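# Index the turntable one hole clockwise with the plunger

## Task

Rotate the turntable forward by exactly one hole position, turning clockwise when viewed from above, so that the plunger's pin ends up seated all the way down in the next hole; the fixture must finish standing upright on the deck and neither gripper may still be touching it.

## Robot and tools

Robot: two six-joint arms with parallel grippers, left_arm and right_arm. In the scene frame the origin sits at table-top height midway between the nominal bases, +x points out over the table, +z points up, and left_arm is on the +y side. Image left and right do not match arm names. Calibrated bases in the scene frame: left_arm at (+0.025, +0.326, +0.031) m, quat_wxyz (+1.000, 0, 0, +0.003); right_arm at (-0.004, -0.268, +0.031) m, quat_wxyz (+1.000, 0, 0, -0.018). Both bases have +z as up. Hand poses, velocities, targets and each wrist camera's pose are reported in that arm's own base frame. Fixed cameras and the table use the scene frame. Printed hand positions can be a few centimetres off, more so at long reach.

Command row: every joint command is one row of 14 numbers, always for both arms: left_arm waist, shoulder, elbow, wrist roll, wrist yaw, wrist pitch, opening, then the same seven for right_arm. The six joint values are absolute target angles in radians, not offsets. Stated ranges: waist -2.618 to 3.054, shoulder 0.000 to 3.142, elbow 0.000 to 3.142, wrist roll -2.094 to 2.094, wrist yaw -1.571 to 1.571, wrist pitch -1.571 to 1.571. True ends may differ by up to 0.059 rad; a target beyond an end by more than that (and further out than the current angle) gets the call refused, and an overshooting target is clipped, sometimes reported as "joint sent to its limit". Opening is a scale from -1 (closed) to +1 (fully open, 0.094 m pad gap). Between the extremes the fingers go to where grip_measured equals the number sent. A 0 is a real command, so to leave a gripper alone resend its current command from Tool commands.

Tools:
- execute_actions(actions, cameras): actions is a list of actions; each action is a list of up to 15 rows, one per 1/30 s step, and a short action repeats its final row to fill 15 steps (0.5 s). An empty list just reports state and images.
- move(target, speed, blend, opening_speed, blocking, cameras): target is one row or a list of up to 15 rows (absolute angles) that all joints reach together, so grippers trace curves. speed is the top rad/s of the joint with the longest way, 0.01 to 12.57, default 0.5, one number or one per target. blend (rad) rounds corners of a list. opening_speed (per second on the -1..+1 scale, at least 0.2) ramps the fingers; use a low value when squeezing something fragile. blocking=false returns after about 0.5 s while the motion continues; a new move then replaces it. The extra move: line reports done, off_target (resting more than 0.035 rad from target), moving, held or fault, plus limits=held if steps were withheld. Done does not mean contact-free. The path does not avoid obstacles or the other arm.
- wait(seconds 0 to 10): lets time pass holding the last commands.
- stop(): brakes a running move; fast moves need room.
- zoom_image(camera, region): camera is cam_head_left, cam_head_right, cam_left_wrist or cam_right_wrist; region [x0, y0, x1, y1] in pixels of the latest image (896x504), at most 504 by 504.
- read_manual(section): licence texts only.
- finished_scene(scene): ends the current scene, given as its integer number; irreversible, so only call it once the goal holds without the robot.

Limits on motion: per step each joint's target is kept within 0.339 rad of its measured angle for waist, shoulder and elbow and 2.2 rad for the wrist joints; if targets would shift a gripper more than 200 mm, that arm's targets are scaled back. Tiny changes may not start a joint. An unfinished motion may need to be commanded again. To hold still, resend the Joint targets values.

Result lines: Joint positions and Joint velocities give per arm the six joints in row order (rad, rad/s) then the finger pad gap (m, m/s); "within noise" means effectively still. Joint targets shows what the joints are currently driven toward. Tool commands shows gripper commands. grip_measured is the measured opening on the command scale; empty it reads a bit wide, on a hard part a bit narrow. end_effector_position (m) and end_effector_quat_wxyz give the pinch point, about 1 cm behind the fingertips; fingers point along gripper +z and open along y. Joint torques (N m, same order, no gripper) include arm weight, carry offsets and noise, are positive toward larger angles, and joints 1 to 3 wrap at ±28 N m. Action calls also list joint positions at some steps. "joint command not followed" means the clearance check altered an arm's targets; it does not keep grippers apart.

Gripping: about 0.05 below the reading at first contact (more for small, round or soft items) the gripper is at full force, roughly 50 to 64 N per pad. To release, command well above grip_measured.

Avoid: dropping or releasing moving parts, fast contacts, pressing far past a contact, and any hit or squeeze between the two arms (including closing one gripper on the other's fingers), which can fail the task. Nothing may fall off the table or be left off it. A wrist camera cable touching the fixture counts as touching it. Motors heat when holding loads, staying stretched or pushing against something; a MOTOR HOT line appears near 75 °C, an OVER-TEMPERATURE FAULT at 90 °C folds that arm and disables it, and at 100 °C it goes limp.

Each tool is called after ">>>" by a JSON object that holds its "fn" and its "kwargs".

## Session

>>> {"fn": "move", "kwargs": {"target": [-0.795, 1.62, 1.729, 0, 0, -1.209, -0.1, -0.036, 1.528, 0.193, 0.114, 0.24, 1.243, 0.06], "speed": 1.5, "cameras": ["cam_left_wrist", "cam_head_left"]}}

Scene clock: 2.67 s.
left_arm: end_effector_position=(+0.2698, -0.2696, +0.2451) grip_measured=-0.099 end_effector_quat_wxyz=(+0.220, +0.378, +0.895, -0.087) | right_arm: end_effector_position=(+0.3608, -0.0521, +0.1366) grip_measured=+0.062 end_effector_quat_wxyz=(+0.674, +0.131, +0.724, -0.064)
Joint names: [waist, shoulder, elbow, wrist roll, wrist yaw, wrist pitch]
Joint positions: left_arm=[-0.791 1.606 1.703 0.01 -0.007 -1.191 0.042] | right_arm=[-0.026 1.515 0.175 0.105 0.247 1.255 0.05]
Joint velocities: within noise
Joint torques (N m): left_arm=[-0.35 -5.93 7.64 -0.11 0.06 1.13] | right_arm=[-1.02 -3.19 7.45 0.11 -0.06 1.68]
Heat: left arm: 32 °C; right arm: 27 °C.
Joint targets: left_arm=[-0.795 1.620 1.729 0.000 0.000 -1.209] | right_arm=[-0.036 1.528 0.193 0.114 0.240 1.243]
move: done
Images, in order (width x height): cam_head_left 896x504, cam_left_wrist 896x504.

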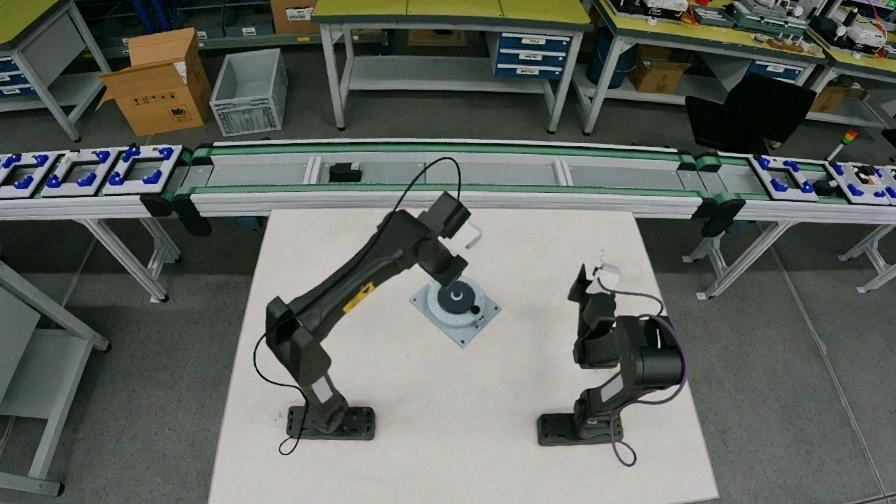

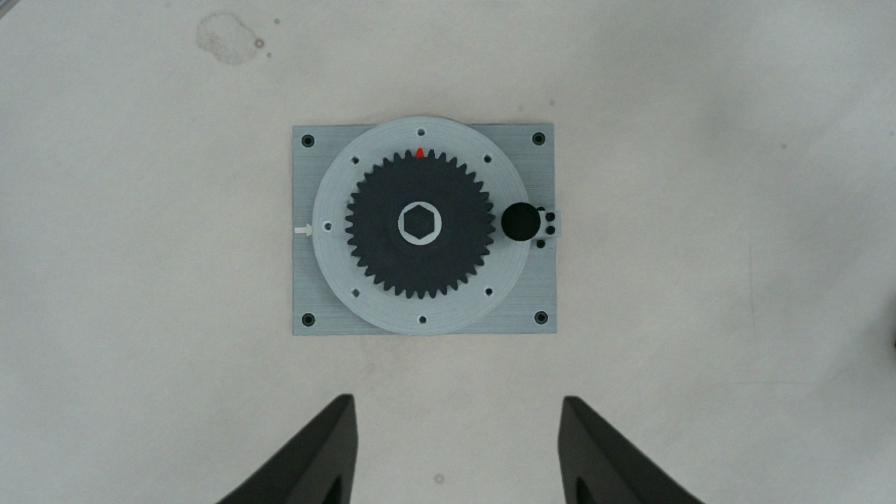

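>>> {"fn": "move", "kwargs": {"target": [-0.737, 2.32, 2.201, -1.014, 0.0, -1.467, -0.1, 0.509, 1.365, 0.125, -0.135, -0.284, 0.80, 0.06], "speed": 1.2, "cameras": ["cam_left_wrist", "cam_right_wrist"]}}

Scene clock: 46.33 s.
left_arm: end_effector_position=(+0.3292, -0.3003, +0.0932) grip_measured=-0.099 end_effector_quat_wxyz=(-0.002, -0.129, +0.992, +0.004) | right_arm: end_effector_position=(+0.2605, +0.1982, +0.0604) grip_measured=+0.062 end_effector_quat_wxyz=(+0.499, -0.327, +0.774, +0.211)
Joint names: [waist, shoulder, elbow, wrist roll, wrist yaw, wrist pitch]
Joint positions: left_arm=[-0.743 2.307 2.175 -1.002 -0.002 -1.448 0.042] | right_arm=[0.5 1.386 0.133 -0.126 -0.272 0.81 0.05]
Joint velocities: within noise
Joint torques (N m): left_arm=[0.46 -12.03 7.17 -0.13 0.02 0.17] | right_arm=[0.73 -4.96 5.37 -0.08 -0.19 1.58]
Heat: left arm: 33 °C; right arm: 30 °C.
Joint targets: left_arm=[-0.737 2.320 2.201 -1.014 0.000 -1.467] | right_arm=[0.509 1.365 0.125 -0.135 -0.284 0.800]
move: done
Images, in order (width x height): cam_left_wrist 896x504, cam_right_wrist 896x504.

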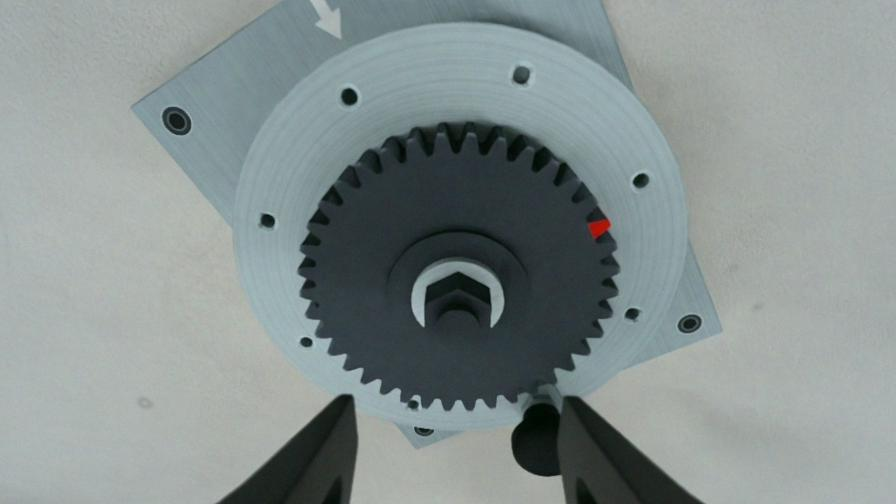

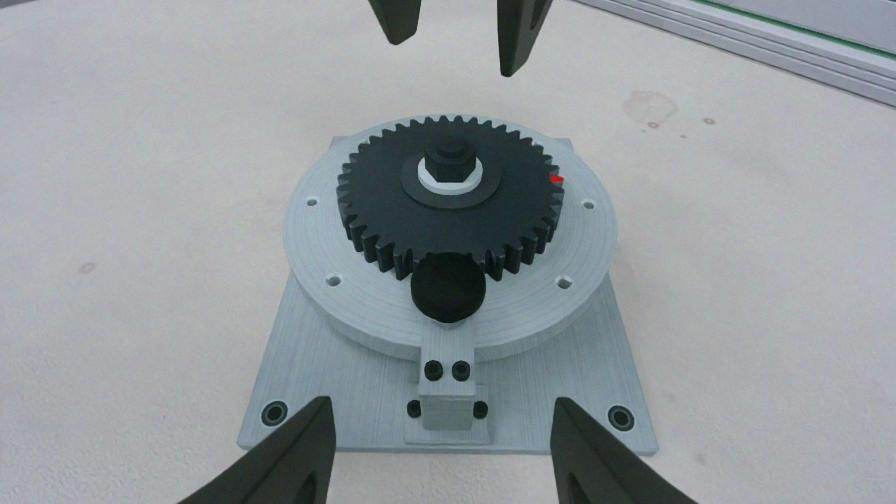

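>>> {"fn": "move", "kwargs": {"target": [[-0.737, 2.302, 1.983, -1.014, 0.0, -1.24, -0.1, 0.591, 1.838, 0.351, -0.082, -0.19, 1.068, 0.06], [-0.737, 2.302, 1.983, -1.014, 0.0, -1.24, -0.72, 0.591, 1.838, 0.351, -0.082, -0.19, 1.068, -0.56]], "speed": 0.4, "opening_speed": 0.8, "cameras": ["cam_left_wrist", "cam_right_wrist"]}}

Scene clock: 67.53 s.
left_arm: end_effector_position=(+0.3321, -0.3011, +0.0483) grip_measured=-0.641 end_effector_quat_wxyz=(+0.001, -0.131, +0.991, +0.002) | right_arm: end_effector_position=(+0.3050, +0.2439, +0.0330) grip_measured=-0.483 end_effector_quat_wxyz=(+0.501, -0.327, +0.773, +0.211)
Joint names: [waist, shoulder, elbow, wrist roll, wrist yaw, wrist pitch]
Joint positions: left_arm=[-0.74 2.307 1.997 -1.004 -0.003 -1.262 0.017] | right_arm=[0.582 1.822 0.336 -0.092 -0.197 1.056 0.024]
Joint velocities: within noise
Joint torques (N m): left_arm=[0.24 -13.7 4.14 -0.1 0.02 0.66] | right_arm=[0.73 -5.01 6.2 0.12 0.01 1.82]
Heat: left arm: 34 °C; right arm: 30 °C.
Joint targets: left_arm=[-0.737 2.302 1.983 -1.014 0.000 -1.240] | right_arm=[0.591 1.838 0.351 -0.082 -0.190 1.068]
move: done
Images, in order (width x height): cam_left_wrist 896x504, cam_right_wrist 896x504.

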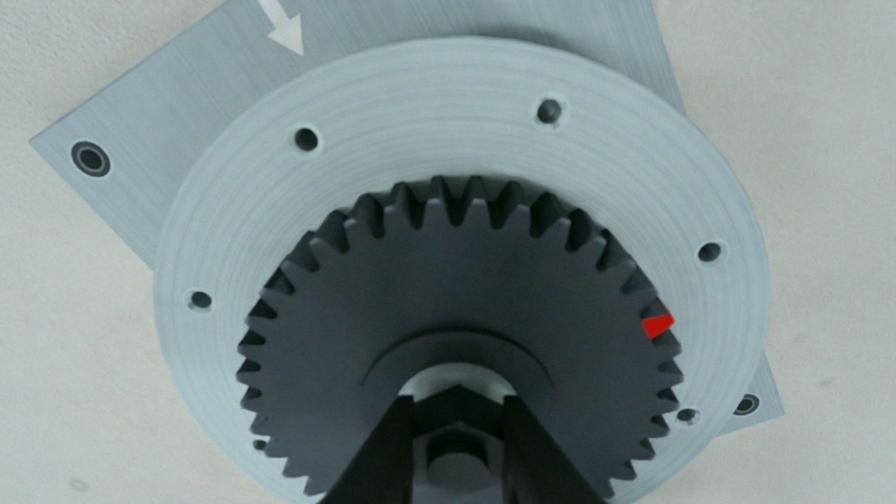

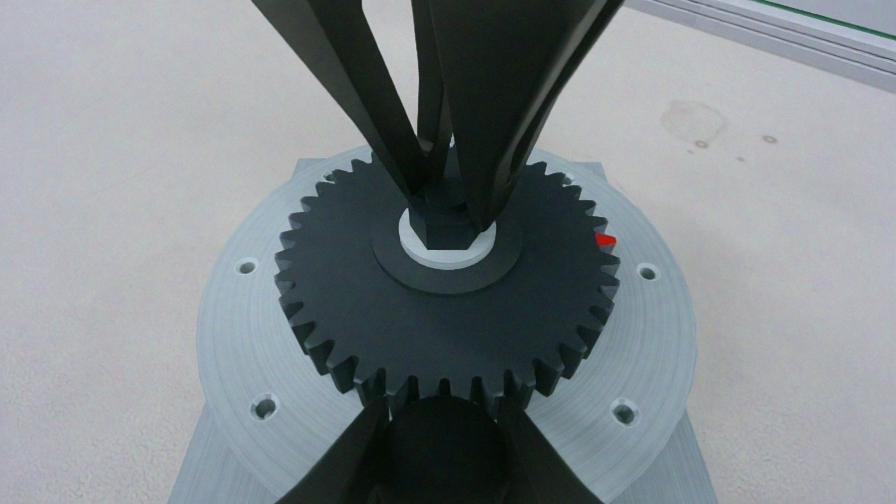

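>>> {"fn": "move", "kwargs": {"target": [-0.737, 2.302, 1.983, -1.014, 0.0, -1.24, -0.72, 0.586, 1.671, 0.436, -0.088, -0.22, 1.446, -0.56], "speed": 0.5, "cameras": ["cam_right_wrist"]}}

>>> {"fn": "move", "kwargs": {"target": [-0.737, 2.302, 1.983, -0.80, 0.0, -1.24, -0.72, 0.586, 1.671, 0.436, -0.088, -0.22, 1.446, -0.56], "speed": 0.25, "cameras": ["cam_right_wrist", "cam_left_wrist"]}}

>>> {"fn": "move", "kwargs": {"target": [-0.737, 2.302, 1.983, -0.80, 0.0, -1.24, -0.72, 0.586, 1.83, 0.345, -0.088, -0.195, 1.06, -0.56], "speed": 0.5, "cameras": ["cam_right_wrist", "cam_left_wrist"]}}

Scene clock: 80.33 s.
left_arm: end_effector_position=(+0.3321, -0.3011, +0.0483) grip_measured=-0.641 end_effector_quat_wxyz=(+0.001, -0.131, +0.991, +0.002) | right_arm: end_effector_position=(+0.3050, +0.2438, +0.0350) grip_measured=-0.484 end_effector_quat_wxyz=(+0.502, -0.327, +0.772, +0.211)
Joint names: [waist, shoulder, elbow, wrist roll, wrist yaw, wrist pitch]
Joint positions: left_arm=[-0.74 2.307 1.997 -1.004 -0.003 -1.262 0.017] | right_arm=[0.582 1.812 0.335 -0.092 -0.197 1.05 0.024]
Joint velocities: within noise
Joint torques (N m): left_arm=[0.18 -13.7 4.14 -0.1 0.03 0.68] | right_arm=[-0.08 -6.26 4.96 0.01 -0.07 1.87]
Heat: left arm: 35 °C; right arm: 31 °C.
Joint targets: left_arm=[-0.737 2.302 1.983 -1.014 0.000 -1.240] | right_arm=[0.582 1.811 0.337 -0.092 -0.197 1.070]
move: held (right_arm; a check stopped the path); limits=held; right_arm: the wrist pitch is farthest, 0.396 rad from its target
joint command not followed: on one or more control steps a check withheld the commanded joint targets of the right arm, and it was not sent them on those steps.
cause: the commanded joint targets, or the way to them, would bring a part of the robot too close to another arm (this arm's fingers and the left arm's wrist (the part past the wrist yaw)).
Images, in order (width x height): cam_right_wrist 896x504.

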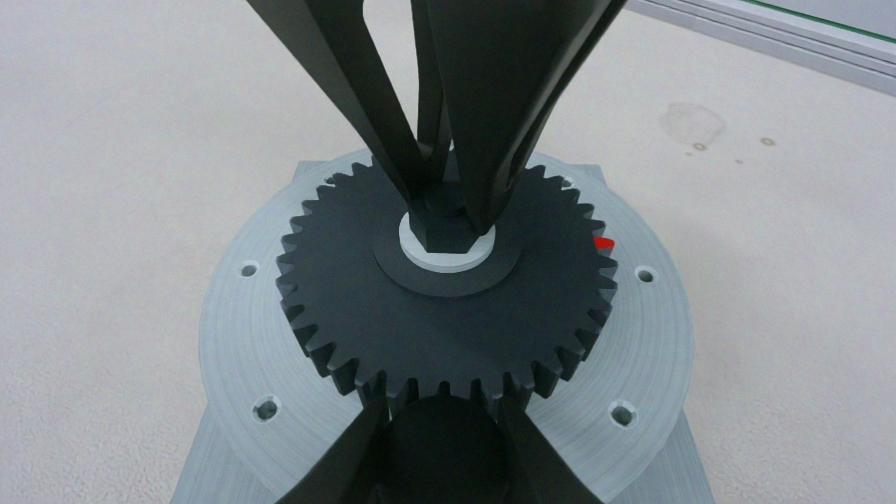

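Scene clock: 81.97 s.
left_arm: end_effector_position=(+0.3322, -0.3012, +0.0483) grip_measured=-0.642 end_effector_quat_wxyz=(+0.001, -0.073, +0.997, +0.001) | right_arm: end_effector_position=(+0.3052, +0.2439, +0.0372) grip_measured=-0.484 end_effector_quat_wxyz=(+0.504, -0.327, +0.771, +0.211)
Joint names: [waist, shoulder, elbow, wrist roll, wrist yaw, wrist pitch]
Joint positions: left_arm=[-0.74 2.307 1.997 -0.886 -0.003 -1.262 0.017] | right_arm=[0.582 1.804 0.335 -0.092 -0.197 1.047 0.024]
Joint velocities: within noise
Joint torques (N m): left_arm=[0.18 -13.7 4.15 0.46 0.03 0.68] | right_arm=[-0.09 -6.22 5.09 0.03 -0.07 1.85]
Heat: left arm: 35 °C; right arm: 32 °C.
Joint targets: left_arm=[-0.737 2.302 1.983 -0.846 0.000 -1.240] | right_arm=[0.582 1.803 0.338 -0.092 -0.197 1.063]
move: held (right_arm; a check stopped the path), off_target (left_arm; braked when a check withheld steps of right_arm); limits=held; left_arm: the wrist roll is farthest, 0.086 rad from its target; right_arm: the wrist pitch is farthest, 0.399 rad from its target
joint command not followed: on one or more control steps a check withheld the commanded joint targets of the right arm, and it was not sent them on those steps.
cause: the commanded joint targets, or the way to them, would bring a part of the robot too close to another arm (this arm's fingers and the left arm's wrist (the part past the wrist yaw)).
Images, in order (width x height): cam_left_wrist 896x504, cam_right_wrist 896x504.

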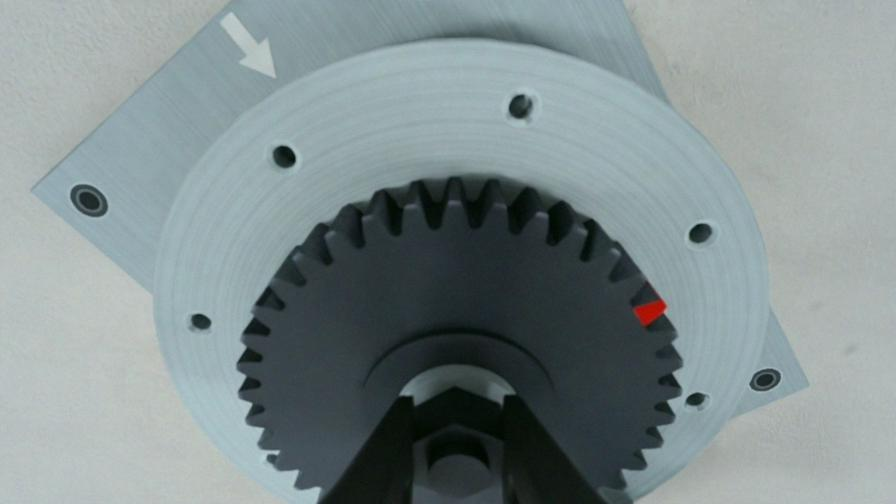

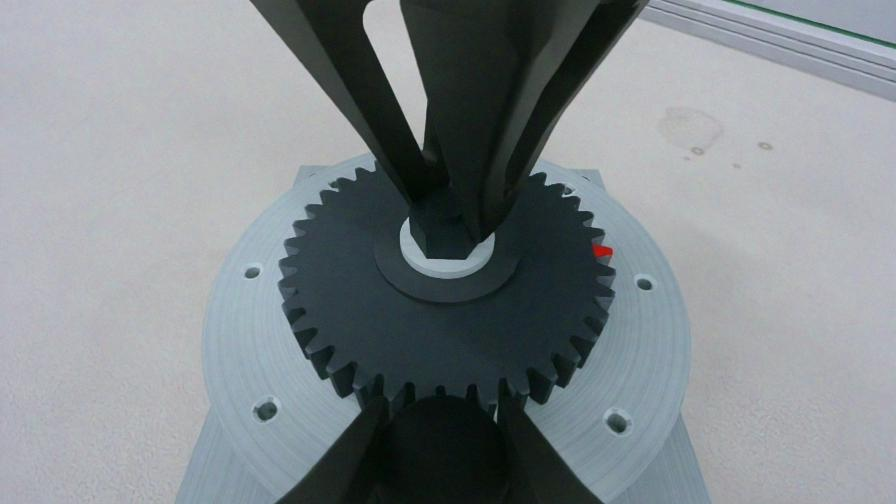

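Scene clock: 82.87 s.
left_arm: end_effector_position=(+0.3327, -0.3014, +0.0483) grip_measured=-0.643 end_effector_quat_wxyz=(+0.001, -0.050, +0.999, +0.001) | right_arm: end_effector_position=(+0.3053, +0.2440, +0.0367) grip_measured=-0.484 end_effector_quat_wxyz=(+0.504, -0.327, +0.771, +0.211)
Joint names: [waist, shoulder, elbow, wrist roll, wrist yaw, wrist pitch]
Joint positions: left_arm=[-0.74 2.307 1.997 -0.84 -0.003 -1.26 0.017] | right_arm=[0.582 1.808 0.335 -0.092 -0.197 1.051 0.024]
Joint velocities: within noise
Joint torques (N m): left_arm=[0.13 -13.71 4.15 0.48 0.03 0.64] | right_arm=[0.27 -4.6 5.85 0.06 -0.02 1.77]
Heat: left arm: 35 °C; right arm: 32 °C.
Joint targets: left_arm=[-0.737 2.302 1.983 -0.800 0.000 -1.240] | right_arm=[0.586 1.830 0.345 -0.088 -0.195 1.060]
move: off_target (left_arm); left_arm: the wrist roll is farthest, 0.040 rad from its target
Images, in order (width x height): cam_left_wrist 896x504, cam_right_wrist 896x504.

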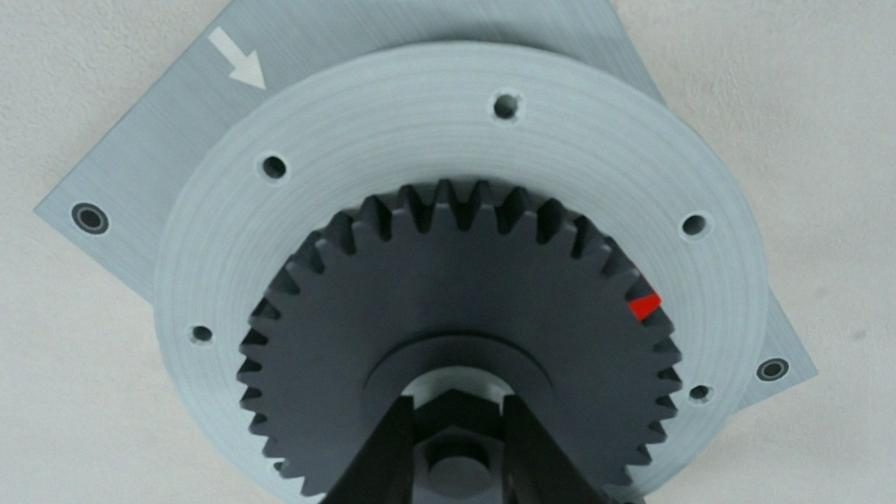

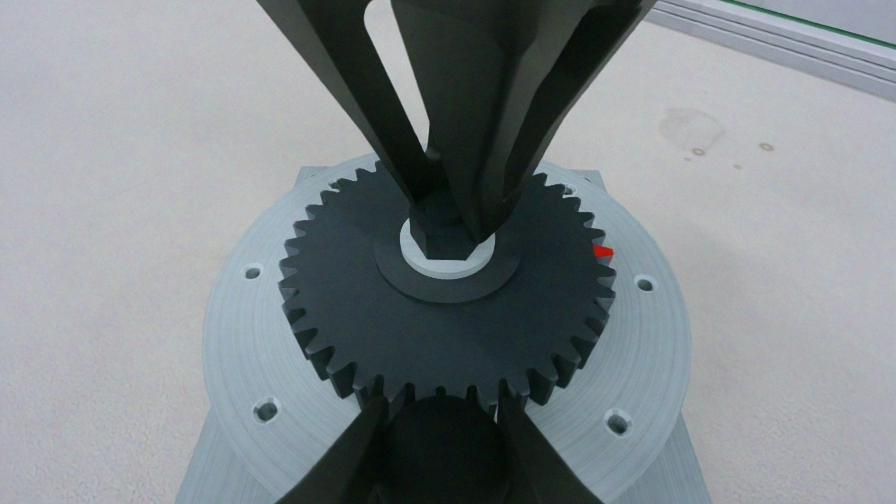

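>>> {"fn": "move", "kwargs": {"target": [[-0.737, 2.302, 1.983, -0.98, 0.0, -1.24, -0.72, 0.586, 1.83, 0.345, -0.088, -0.195, 1.06, -0.56], [-0.737, 2.302, 1.983, -0.98, 0.0, -1.24, -0.1, 0.586, 1.83, 0.345, -0.088, -0.195, 1.06, -0.56], [-0.737, 2.302, 2.18, -1.0, 0.0, -1.45, -0.1, 0.586, 1.83, 0.345, -0.088, -0.195, 1.06, -0.56], [-0.488, 2.079, 1.712, -1.905, 0.51, -1.075, -0.1, 0.586, 1.83, 0.345, -0.088, -0.195, 1.06, -0.56]], "speed": 0.8, "blend": [0, 0, 0.08, 0], "cameras": ["cam_left_wrist", "cam_right_wrist"]}}

Scene clock: 173.03 s.
left_arm: end_effector_position=(+0.3392, -0.2757, +0.0821) grip_measured=-0.101 end_effector_quat_wxyz=(-0.211, -0.615, +0.747, -0.137) | right_arm: end_effector_position=(+0.3051, +0.2435, +0.0330) grip_measured=-0.484 end_effector_quat_wxyz=(+0.500, -0.327, +0.774, +0.210)
Joint names: [waist, shoulder, elbow, wrist roll, wrist yaw, wrist pitch]
Joint positions: left_arm=[-0.488 2.116 1.729 -1.892 0.5 -1.084 0.042] | right_arm=[0.582 1.818 0.336 -0.092 -0.195 1.049 0.024]
Joint velocities: within noise
Joint torques (N m): left_arm=[-0.03 -15.51 4 -0.11 0.33 0.71] | right_arm=[0.25 -5.27 5.55 0.07 -0.07 1.8]
Heat: left arm: 38 °C; right arm: 36 °C.
Joint targets: left_arm=[-0.488 2.079 1.712 -1.905 0.510 -1.075] | right_arm=[0.586 1.830 0.345 -0.088 -0.195 1.060]
move: off_target (left_arm); left_arm: the shoulder is farthest, 0.037 rad from its target
Images, in order (width x height): cam_left_wrist 896x504, cam_right_wrist 896x504.

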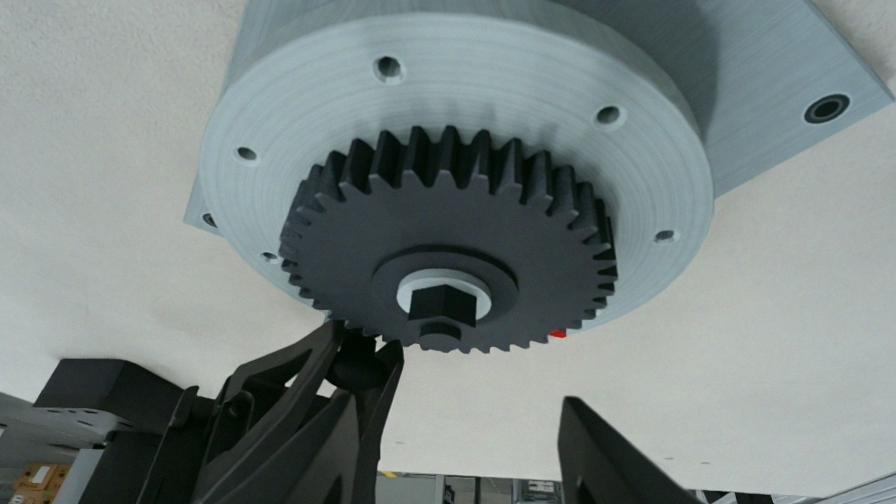

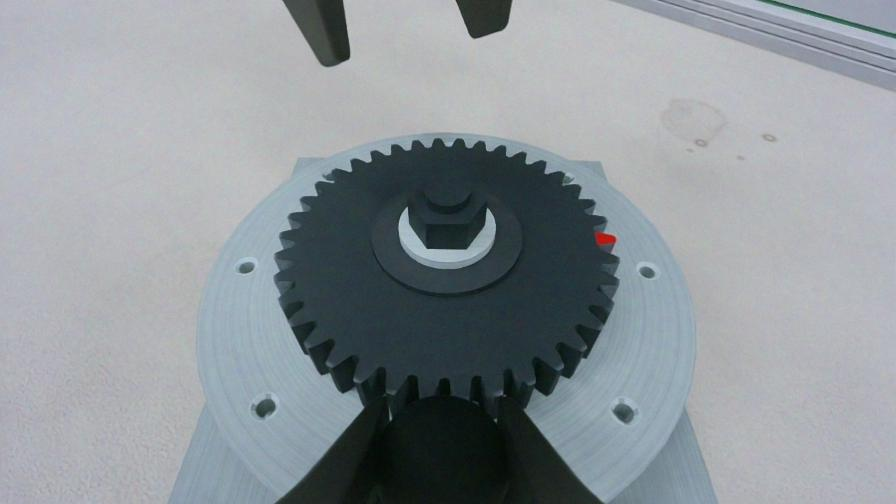

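>>> {"fn": "move", "kwargs": {"target": [[-0.549, 2.148, 1.602, -1.905, 0.493, -0.872, -0.1, 0.586, 1.83, 0.345, -0.088, -0.195, 1.06, -0.56], [-0.549, 2.148, 1.602, -1.905, 0.493, -0.872, -0.72, 0.586, 1.83, 0.345, -0.088, -0.195, 1.06, -0.56]], "speed": 0.4, "opening_speed": 0.8, "cameras": ["cam_left_wrist", "cam_right_wrist"]}}

>>> {"fn": "move", "kwargs": {"target": [-0.549, 2.148, 1.602, -1.905, 0.493, -0.872, -0.72, 0.586, 1.671, 0.436, -0.088, -0.22, 1.446, -0.56], "speed": 0.5, "cameras": ["cam_right_wrist"]}}

Scene clock: 194.00 s.
left_arm: end_effector_position=(+0.3304, -0.3005, +0.0517) grip_measured=-0.664 end_effector_quat_wxyz=(-0.207, -0.587, +0.766, -0.158) | right_arm: end_effector_position=(+0.3051, +0.2435, +0.0330) grip_measured=-0.484 end_effector_quat_wxyz=(+0.500, -0.327, +0.774, +0.210)
Joint names: [waist, shoulder, elbow, wrist roll, wrist yaw, wrist pitch]
Joint positions: left_arm=[-0.547 2.127 1.615 -1.895 0.504 -0.898 0.016] | right_arm=[0.582 1.818 0.336 -0.092 -0.195 1.049 0.024]
Joint velocities: within noise
Joint torques (N m): left_arm=[-0.25 -9.99 4.3 -0.1 0.14 1.01] | right_arm=[0.23 -5.34 5.53 0.06 -0.07 1.79]
Heat: left arm: 38 °C; right arm: 36 °C.
Joint targets: left_arm=[-0.549 2.148 1.602 -1.905 0.493 -0.872] | right_arm=[0.586 1.830 0.345 -0.088 -0.195 1.060]
move: done
Images, in order (width x height): cam_left_wrist 896x504, cam_right_wrist 896x504.

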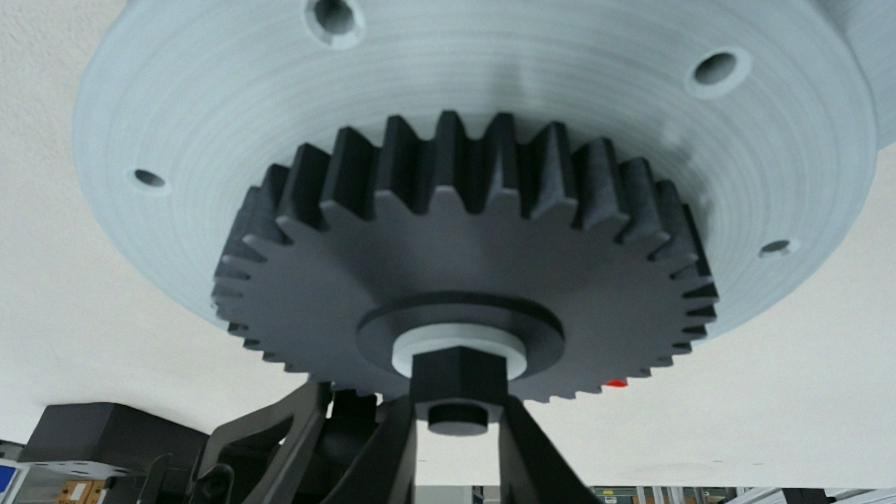

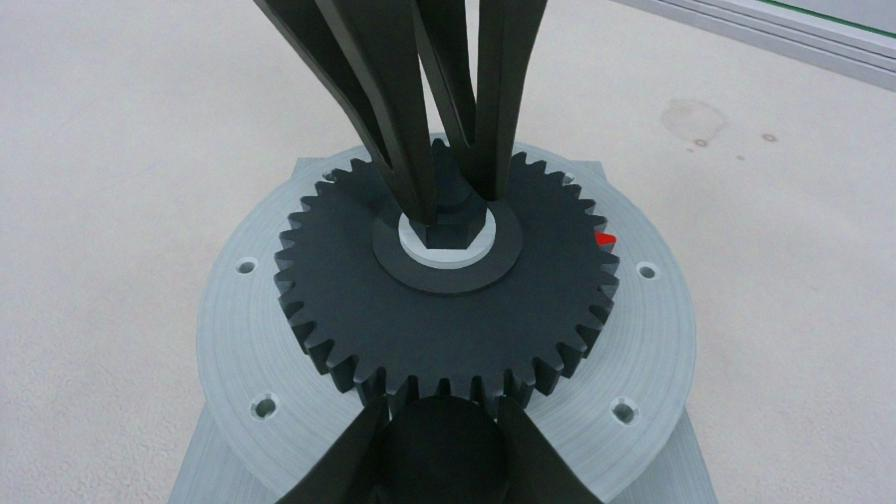

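Scene clock: 195.10 s.
left_arm: end_effector_position=(+0.3303, -0.3005, +0.0517) grip_measured=-0.667 end_effector_quat_wxyz=(-0.207, -0.587, +0.766, -0.158) | right_arm: end_effector_position=(+0.3081, +0.2456, +0.0452) grip_measured=-0.484 end_effector_quat_wxyz=(+0.516, -0.325, +0.763, +0.213)
Joint names: [waist, shoulder, elbow, wrist roll, wrist yaw, wrist pitch]
Joint positions: left_arm=[-0.547 2.127 1.615 -1.896 0.504 -0.898 0.016] | right_arm=[0.582 1.795 0.338 -0.092 -0.196 1.062 0.024]
Joint velocities: within noise
Joint torques (N m): left_arm=[-0.24 -9.98 4.29 -0.09 0.15 1.04] | right_arm=[0.29 -16.17 14.68 0.07 -0.31 5.2]
Heat: left arm: 38 °C; right arm: 38 °C.
Joint targets: left_arm=[-0.549 2.148 1.602 -1.905 0.493 -0.872] | right_arm=[0.586 1.671 0.436 -0.088 -0.220 1.446]
move: off_target (right_arm); right_arm: the wrist pitch is farthest, 0.384 rad from its target
Images, in order (width x height): cam_right_wrist 896x504.

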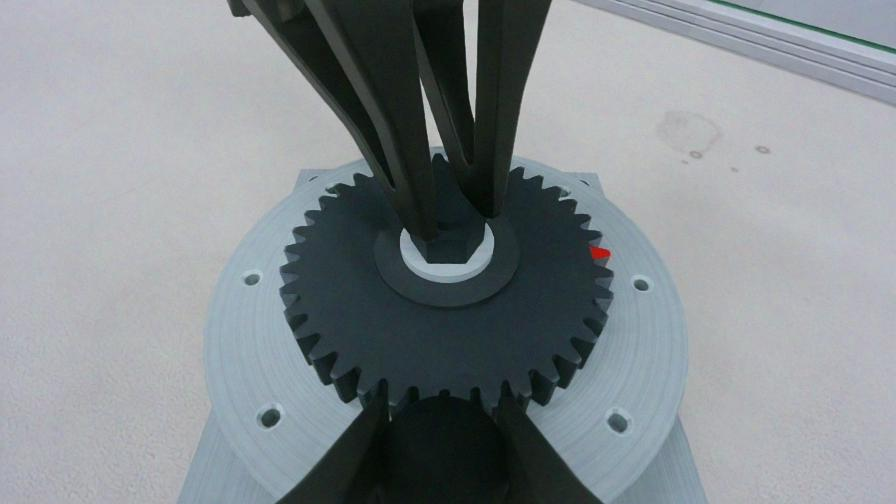

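>>> {"fn": "move", "kwargs": {"target": [-0.549, 2.148, 1.602, -1.64, 0.493, -0.872, -0.72, 0.586, 1.671, 0.436, -0.088, -0.22, 1.446, -0.56], "speed": 0.3, "cameras": ["cam_right_wrist", "cam_left_wrist"]}}

>>> {"fn": "move", "kwargs": {"target": [-0.549, 2.148, 1.602, -1.64, 0.493, -0.872, -0.72, 0.586, 1.83, 0.345, -0.088, -0.195, 1.06, -0.56], "speed": 0.5, "cameras": ["cam_right_wrist"]}}

Scene clock: 204.00 s.
left_arm: end_effector_position=(+0.3288, -0.3006, +0.0520) grip_measured=-0.667 end_effector_quat_wxyz=(-0.191, -0.494, +0.829, -0.180) | right_arm: end_effector_position=(+0.3080, +0.2456, +0.0451) grip_measured=-0.484 end_effector_quat_wxyz=(+0.516, -0.325, +0.764, +0.213)
Joint names: [waist, shoulder, elbow, wrist roll, wrist yaw, wrist pitch]
Joint positions: left_arm=[-0.547 2.127 1.615 -1.661 0.509 -0.903 0.016] | right_arm=[0.582 1.795 0.338 -0.092 -0.196 1.062 0.024]
Joint velocities: within noise
Joint torques (N m): left_arm=[-0.25 -9.99 4.27 0.24 0.1 1.09] | right_arm=[0.27 -16.16 14.68 0.08 -0.31 5.2]
Heat: left arm: 37 °C; right arm: 49 °C.
Joint targets: left_arm=[-0.549 2.148 1.602 -1.640 0.493 -0.872] | right_arm=[0.586 1.671 0.436 -0.088 -0.220 1.446]
move: off_target (right_arm); right_arm: the wrist pitch is farthest, 0.384 rad from its target
Images, in order (width x height): cam_left_wrist 896x504, cam_right_wrist 896x504.

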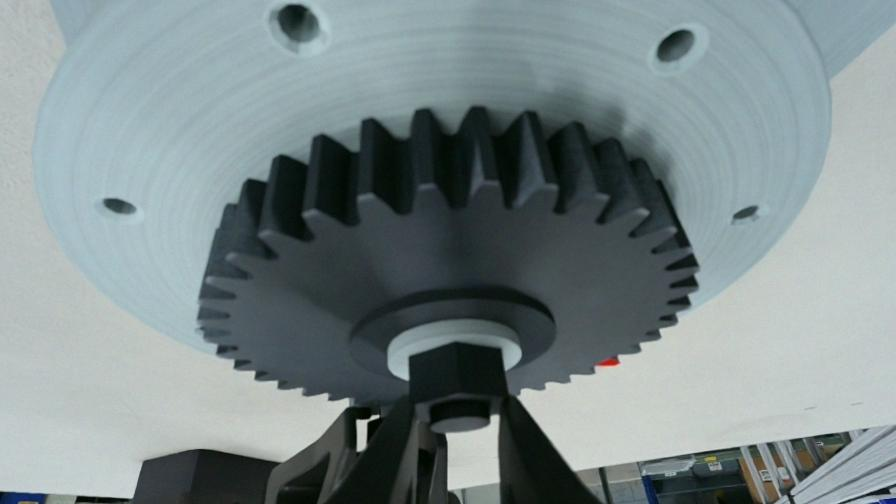

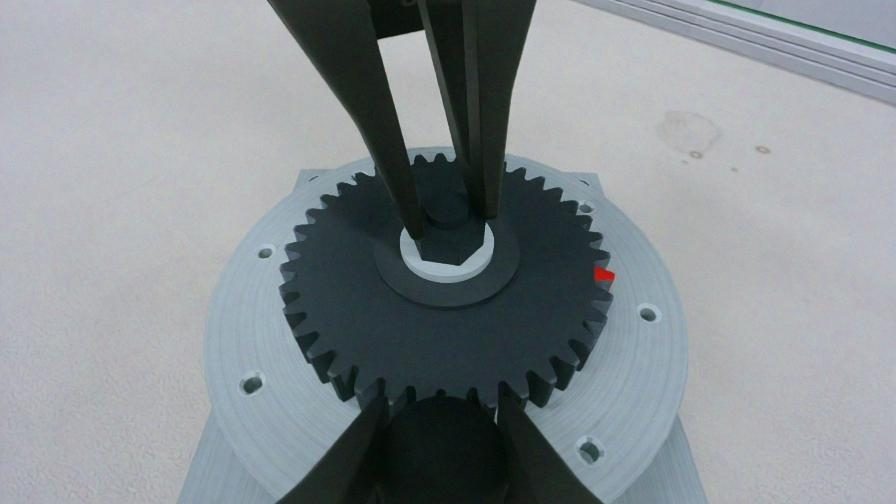

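Scene clock: 205.17 s.
left_arm: end_effector_position=(+0.3287, -0.3006, +0.0521) grip_measured=-0.667 end_effector_quat_wxyz=(-0.191, -0.493, +0.829, -0.180) | right_arm: end_effector_position=(+0.3051, +0.2446, +0.0370) grip_measured=-0.484 end_effector_quat_wxyz=(+0.503, -0.328, +0.771, +0.213)
Joint names: [waist, shoulder, elbow, wrist roll, wrist yaw, wrist pitch]
Joint positions: left_arm=[-0.547 2.127 1.615 -1.66 0.51 -0.903 0.016] | right_arm=[0.582 1.806 0.337 -0.092 -0.2 1.045 0.024]
Joint velocities: within noise
Joint torques (N m): left_arm=[-0.27 -10 4.29 0.25 0.1 1.09] | right_arm=[0.28 -4.33 5.55 0.06 -0.02 1.85]
Heat: left arm: 37 °C; right arm: 49 °C.
Joint targets: left_arm=[-0.549 2.148 1.602 -1.640 0.493 -0.872] | right_arm=[0.586 1.830 0.345 -0.088 -0.195 1.060]
move: done
Images, in order (width x height): cam_right_wrist 896x504.

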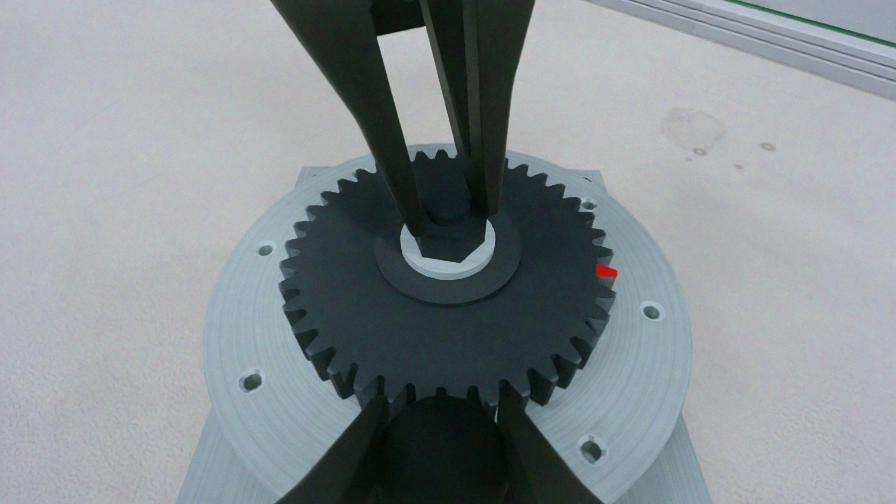

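>>> {"fn": "move", "kwargs": {"target": [[-0.549, 2.148, 1.602, -1.64, 0.493, -0.872, -0.72, 0.586, 1.83, 0.345, -0.088, -0.195, 1.06, 0.06], [-0.549, 2.148, 1.602, -1.64, 0.493, -0.872, -0.72, 0.502, 1.365, 0.125, -0.135, -0.284, 0.80, 0.06]], "speed": 0.6, "cameras": ["cam_right_wrist"]}}

>>> {"fn": "move", "kwargs": {"target": [[-0.549, 2.148, 1.602, -1.64, 0.493, -0.872, -0.1, 0.502, 1.365, 0.125, -0.135, -0.284, 0.80, 0.06], [-0.488, 2.06, 1.73, -1.64, 0.51, -1.075, -0.1, 0.502, 1.365, 0.125, -0.135, -0.284, 0.80, 0.06], [-0.737, 2.315, 2.19, -0.81, 0.0, -1.46, -0.1, 0.502, 1.365, 0.125, -0.135, -0.284, 0.80, 0.06], [-0.737, 2.302, 1.983, -0.81, 0.0, -1.24, -0.1, 0.502, 1.365, 0.125, -0.135, -0.284, 0.80, 0.06]], "speed": [0.8, 0.8, 0.9, 0.4], "blend": [0, 0.08, 0.03, 0], "cameras": ["cam_left_wrist", "cam_right_wrist"]}}

Scene clock: 241.50 s.
left_arm: end_effector_position=(+0.3287, -0.3006, +0.0521) grip_measured=-0.667 end_effector_quat_wxyz=(-0.191, -0.493, +0.829, -0.180) | right_arm: end_effector_position=(+0.2586, +0.2012, +0.0615) grip_measured=+0.058 end_effector_quat_wxyz=(+0.499, -0.331, +0.771, +0.214)
Joint names: [waist, shoulder, elbow, wrist roll, wrist yaw, wrist pitch]
Joint positions: left_arm=[-0.547 2.127 1.615 -1.66 0.51 -0.903 0.016] | right_arm=[0.511 1.382 0.133 -0.127 -0.272 0.809 0.05]
Joint velocities: within noise
Joint torques (N m): left_arm=[-0.27 -9.99 4.29 0.25 0.1 1.08] | right_arm=[-1.01 -4.64 5.42 -0.07 -0.2 1.61]
Heat: left arm: 37 °C; right arm: 41 °C.
Joint targets: left_arm=[-0.549 2.148 1.602 -1.640 0.493 -0.872] | right_arm=[0.502 1.365 0.125 -0.135 -0.284 0.800]
move: done
Images, in order (width x height): cam_right_wrist 896x504.

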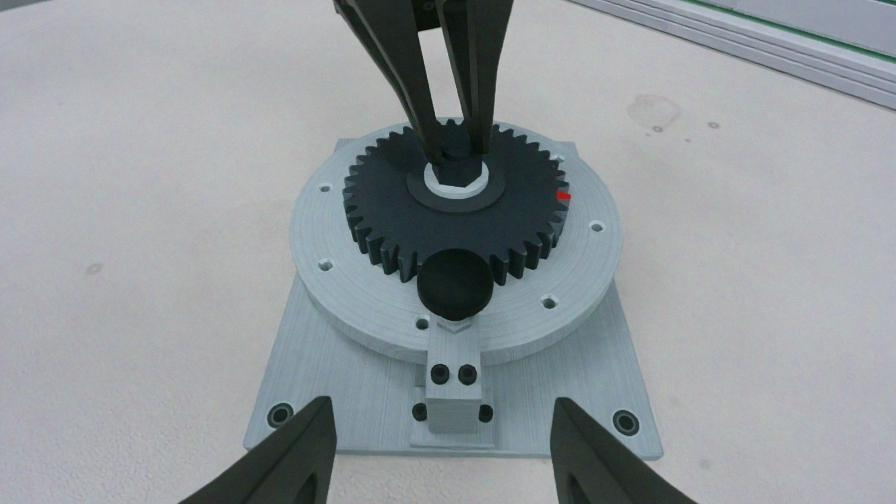

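Scene clock: 244.60 s.
left_arm: end_effector_position=(+0.3331, -0.3045, +0.0571) grip_measured=-0.101 end_effector_quat_wxyz=(+0.005, -0.041, +0.999, -0.013) | right_arm: end_effector_position=(+0.2584, +0.2012, +0.0614) grip_measured=+0.058 end_effector_quat_wxyz=(+0.499, -0.332, +0.771, +0.214)
Joint names: [waist, shoulder, elbow, wrist roll, wrist yaw, wrist pitch]
Joint positions: left_arm=[-0.738 2.286 1.997 -0.82 0.012 -1.256 0.042] | right_arm=[0.511 1.382 0.133 -0.127 -0.273 0.809 0.05]
Joint velocities: within noise
Joint torques (N m): left_arm=[0.03 -11.75 4.15 0.14 -0.11 0.6] | right_arm=[-0.94 -4.68 5.37 -0.05 -0.19 1.61]
Heat: left arm: 37 °C; right arm: 41 °C.
Joint targets: left_arm=[-0.737 2.302 1.983 -0.810 0.000 -1.240] | right_arm=[0.502 1.365 0.125 -0.135 -0.284 0.800]
move: done
Images, in order (width x height): cam_left_wrist 896x504, cam_right_wrist 896x504.

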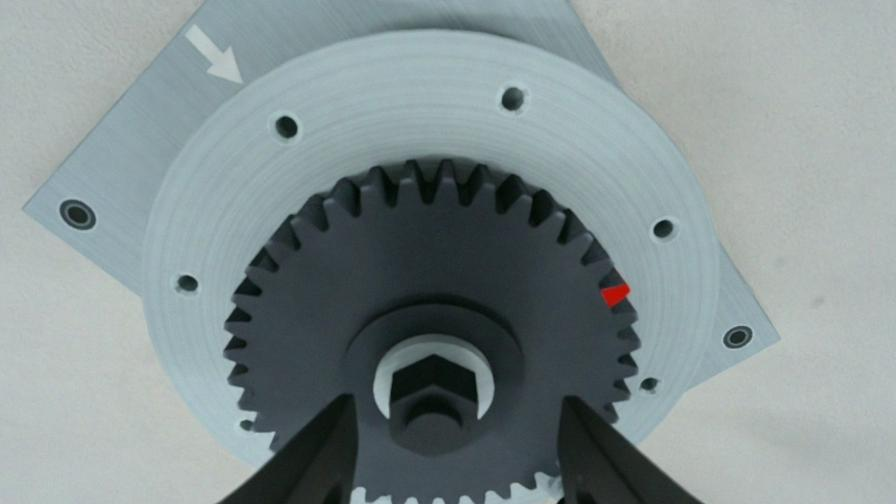

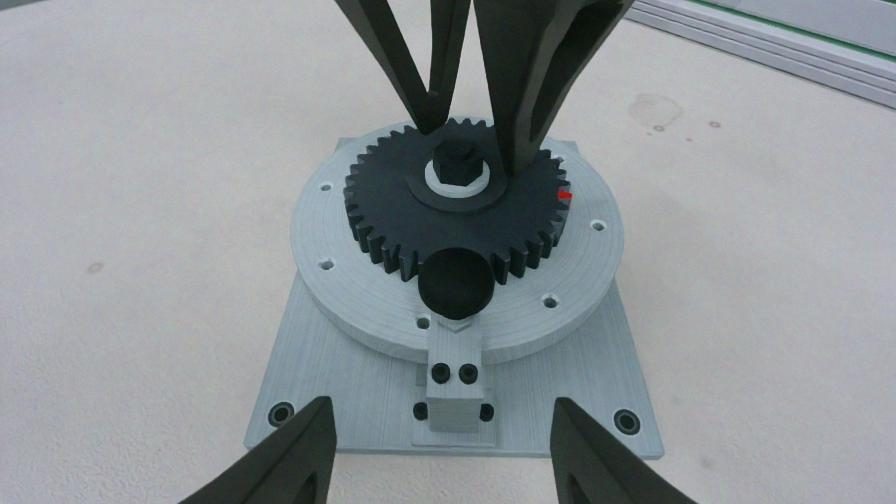

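>>> {"fn": "move", "kwargs": {"target": [[-0.730, 2.325, 1.985, -0.81, -0.012, -1.262, -0.1, 0.502, 1.365, 0.125, -0.135, -0.284, 0.80, 0.06], [-0.730, 2.325, 1.985, -0.81, -0.012, -1.262, -0.74, 0.502, 1.365, 0.125, -0.135, -0.284, 0.80, 0.06]], "speed": 0.3, "opening_speed": 0.8, "cameras": ["cam_left_wrist"]}}

>>> {"fn": "move", "kwargs": {"target": [-0.730, 2.325, 1.985, -0.22, -0.012, -1.262, -0.74, 0.502, 1.365, 0.125, -0.135, -0.284, 0.80, 0.06], "speed": 0.35, "cameras": ["cam_left_wrist", "cam_right_wrist"]}}

Scene clock: 264.93 s.
left_arm: end_effector_position=(+0.3331, -0.3008, +0.0508) grip_measured=-0.654 end_effector_quat_wxyz=(+0.003, -0.041, +0.999, -0.001) | right_arm: end_effector_position=(+0.2584, +0.2012, +0.0613) grip_measured=+0.058 end_effector_quat_wxyz=(+0.499, -0.332, +0.772, +0.214)
Joint names: [waist, shoulder, elbow, wrist roll, wrist yaw, wrist pitch]
Joint positions: left_arm=[-0.738 2.301 1.997 -0.819 -0.003 -1.262 0.016] | right_arm=[0.511 1.382 0.133 -0.127 -0.273 0.808 0.05]
Joint velocities: within noise
Joint torques (N m): left_arm=[0.62 -11.02 4.3 0.12 -0.09 0.4] | right_arm=[-0.98 -4.66 5.35 -0.06 -0.19 1.61]
Heat: left arm: 39 °C; right arm: 39 °C.
Joint targets: left_arm=[-0.730 2.325 1.985 -0.810 -0.012 -1.262] | right_arm=[0.502 1.365 0.125 -0.135 -0.284 0.800]
move: done
Images, in order (width x height): cam_left_wrist 896x504.

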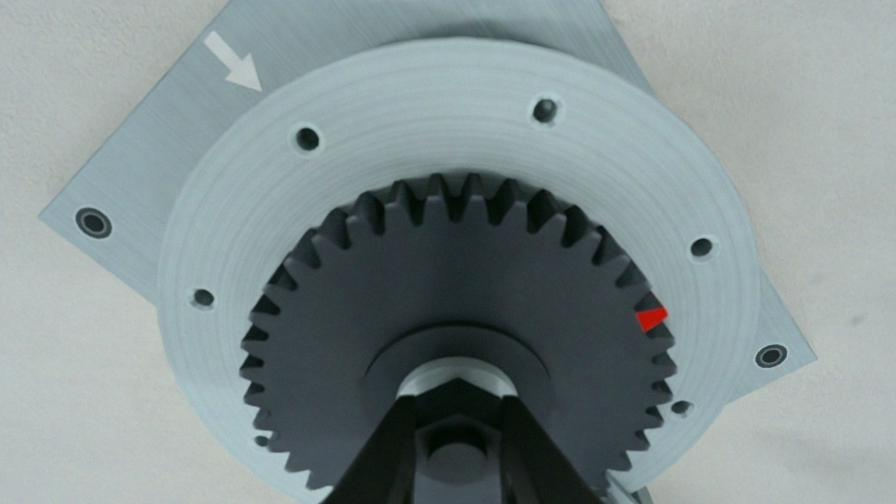

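Scene clock: 267.33 s.
left_arm: end_effector_position=(+0.3399, -0.3063, +0.0510) grip_measured=-0.738 end_effector_quat_wxyz=(+0.019, +0.249, +0.968, -0.008) | right_arm: end_effector_position=(+0.2583, +0.2012, +0.0613) grip_measured=+0.058 end_effector_quat_wxyz=(+0.499, -0.332, +0.772, +0.214)
Joint names: [waist, shoulder, elbow, wrist roll, wrist yaw, wrist pitch]
Joint positions: left_arm=[-0.737 2.301 1.997 -0.233 -0.003 -1.227 0.012] | right_arm=[0.511 1.382 0.133 -0.127 -0.274 0.808 0.05]
Joint velocities: within noise
Joint torques (N m): left_arm=[0.53 -11.1 4.37 0.14 -0.09 0.09] | right_arm=[-0.91 -4.66 5.38 -0.07 -0.19 1.6]
Heat: left arm: 39 °C; right arm: 39 °C.
Joint targets: left_arm=[-0.730 2.325 1.985 -0.220 -0.012 -1.262] | right_arm=[0.502 1.365 0.125 -0.135 -0.284 0.800]
move: done
Images, in order (width x height): cam_left_wrist 896x504, cam_right_wrist 896x504.

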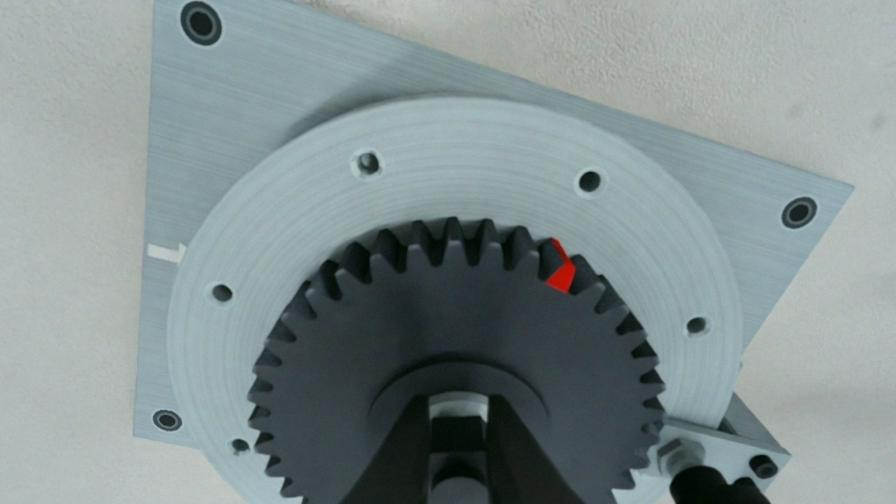

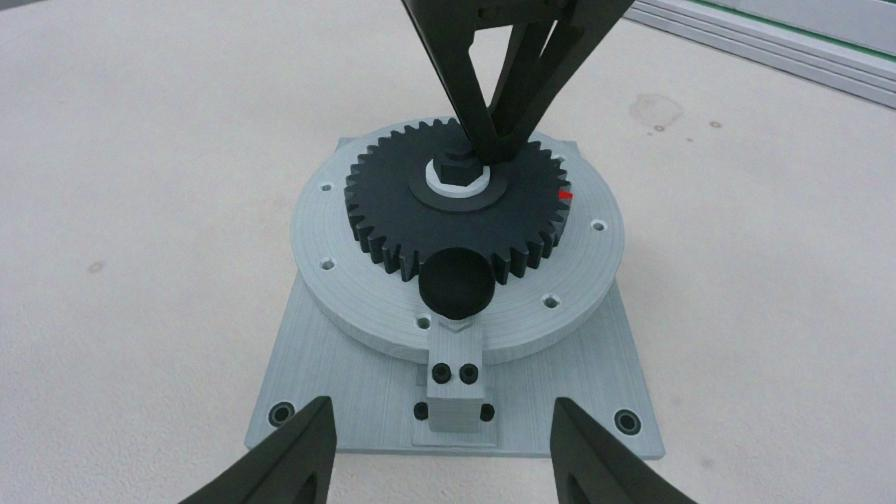

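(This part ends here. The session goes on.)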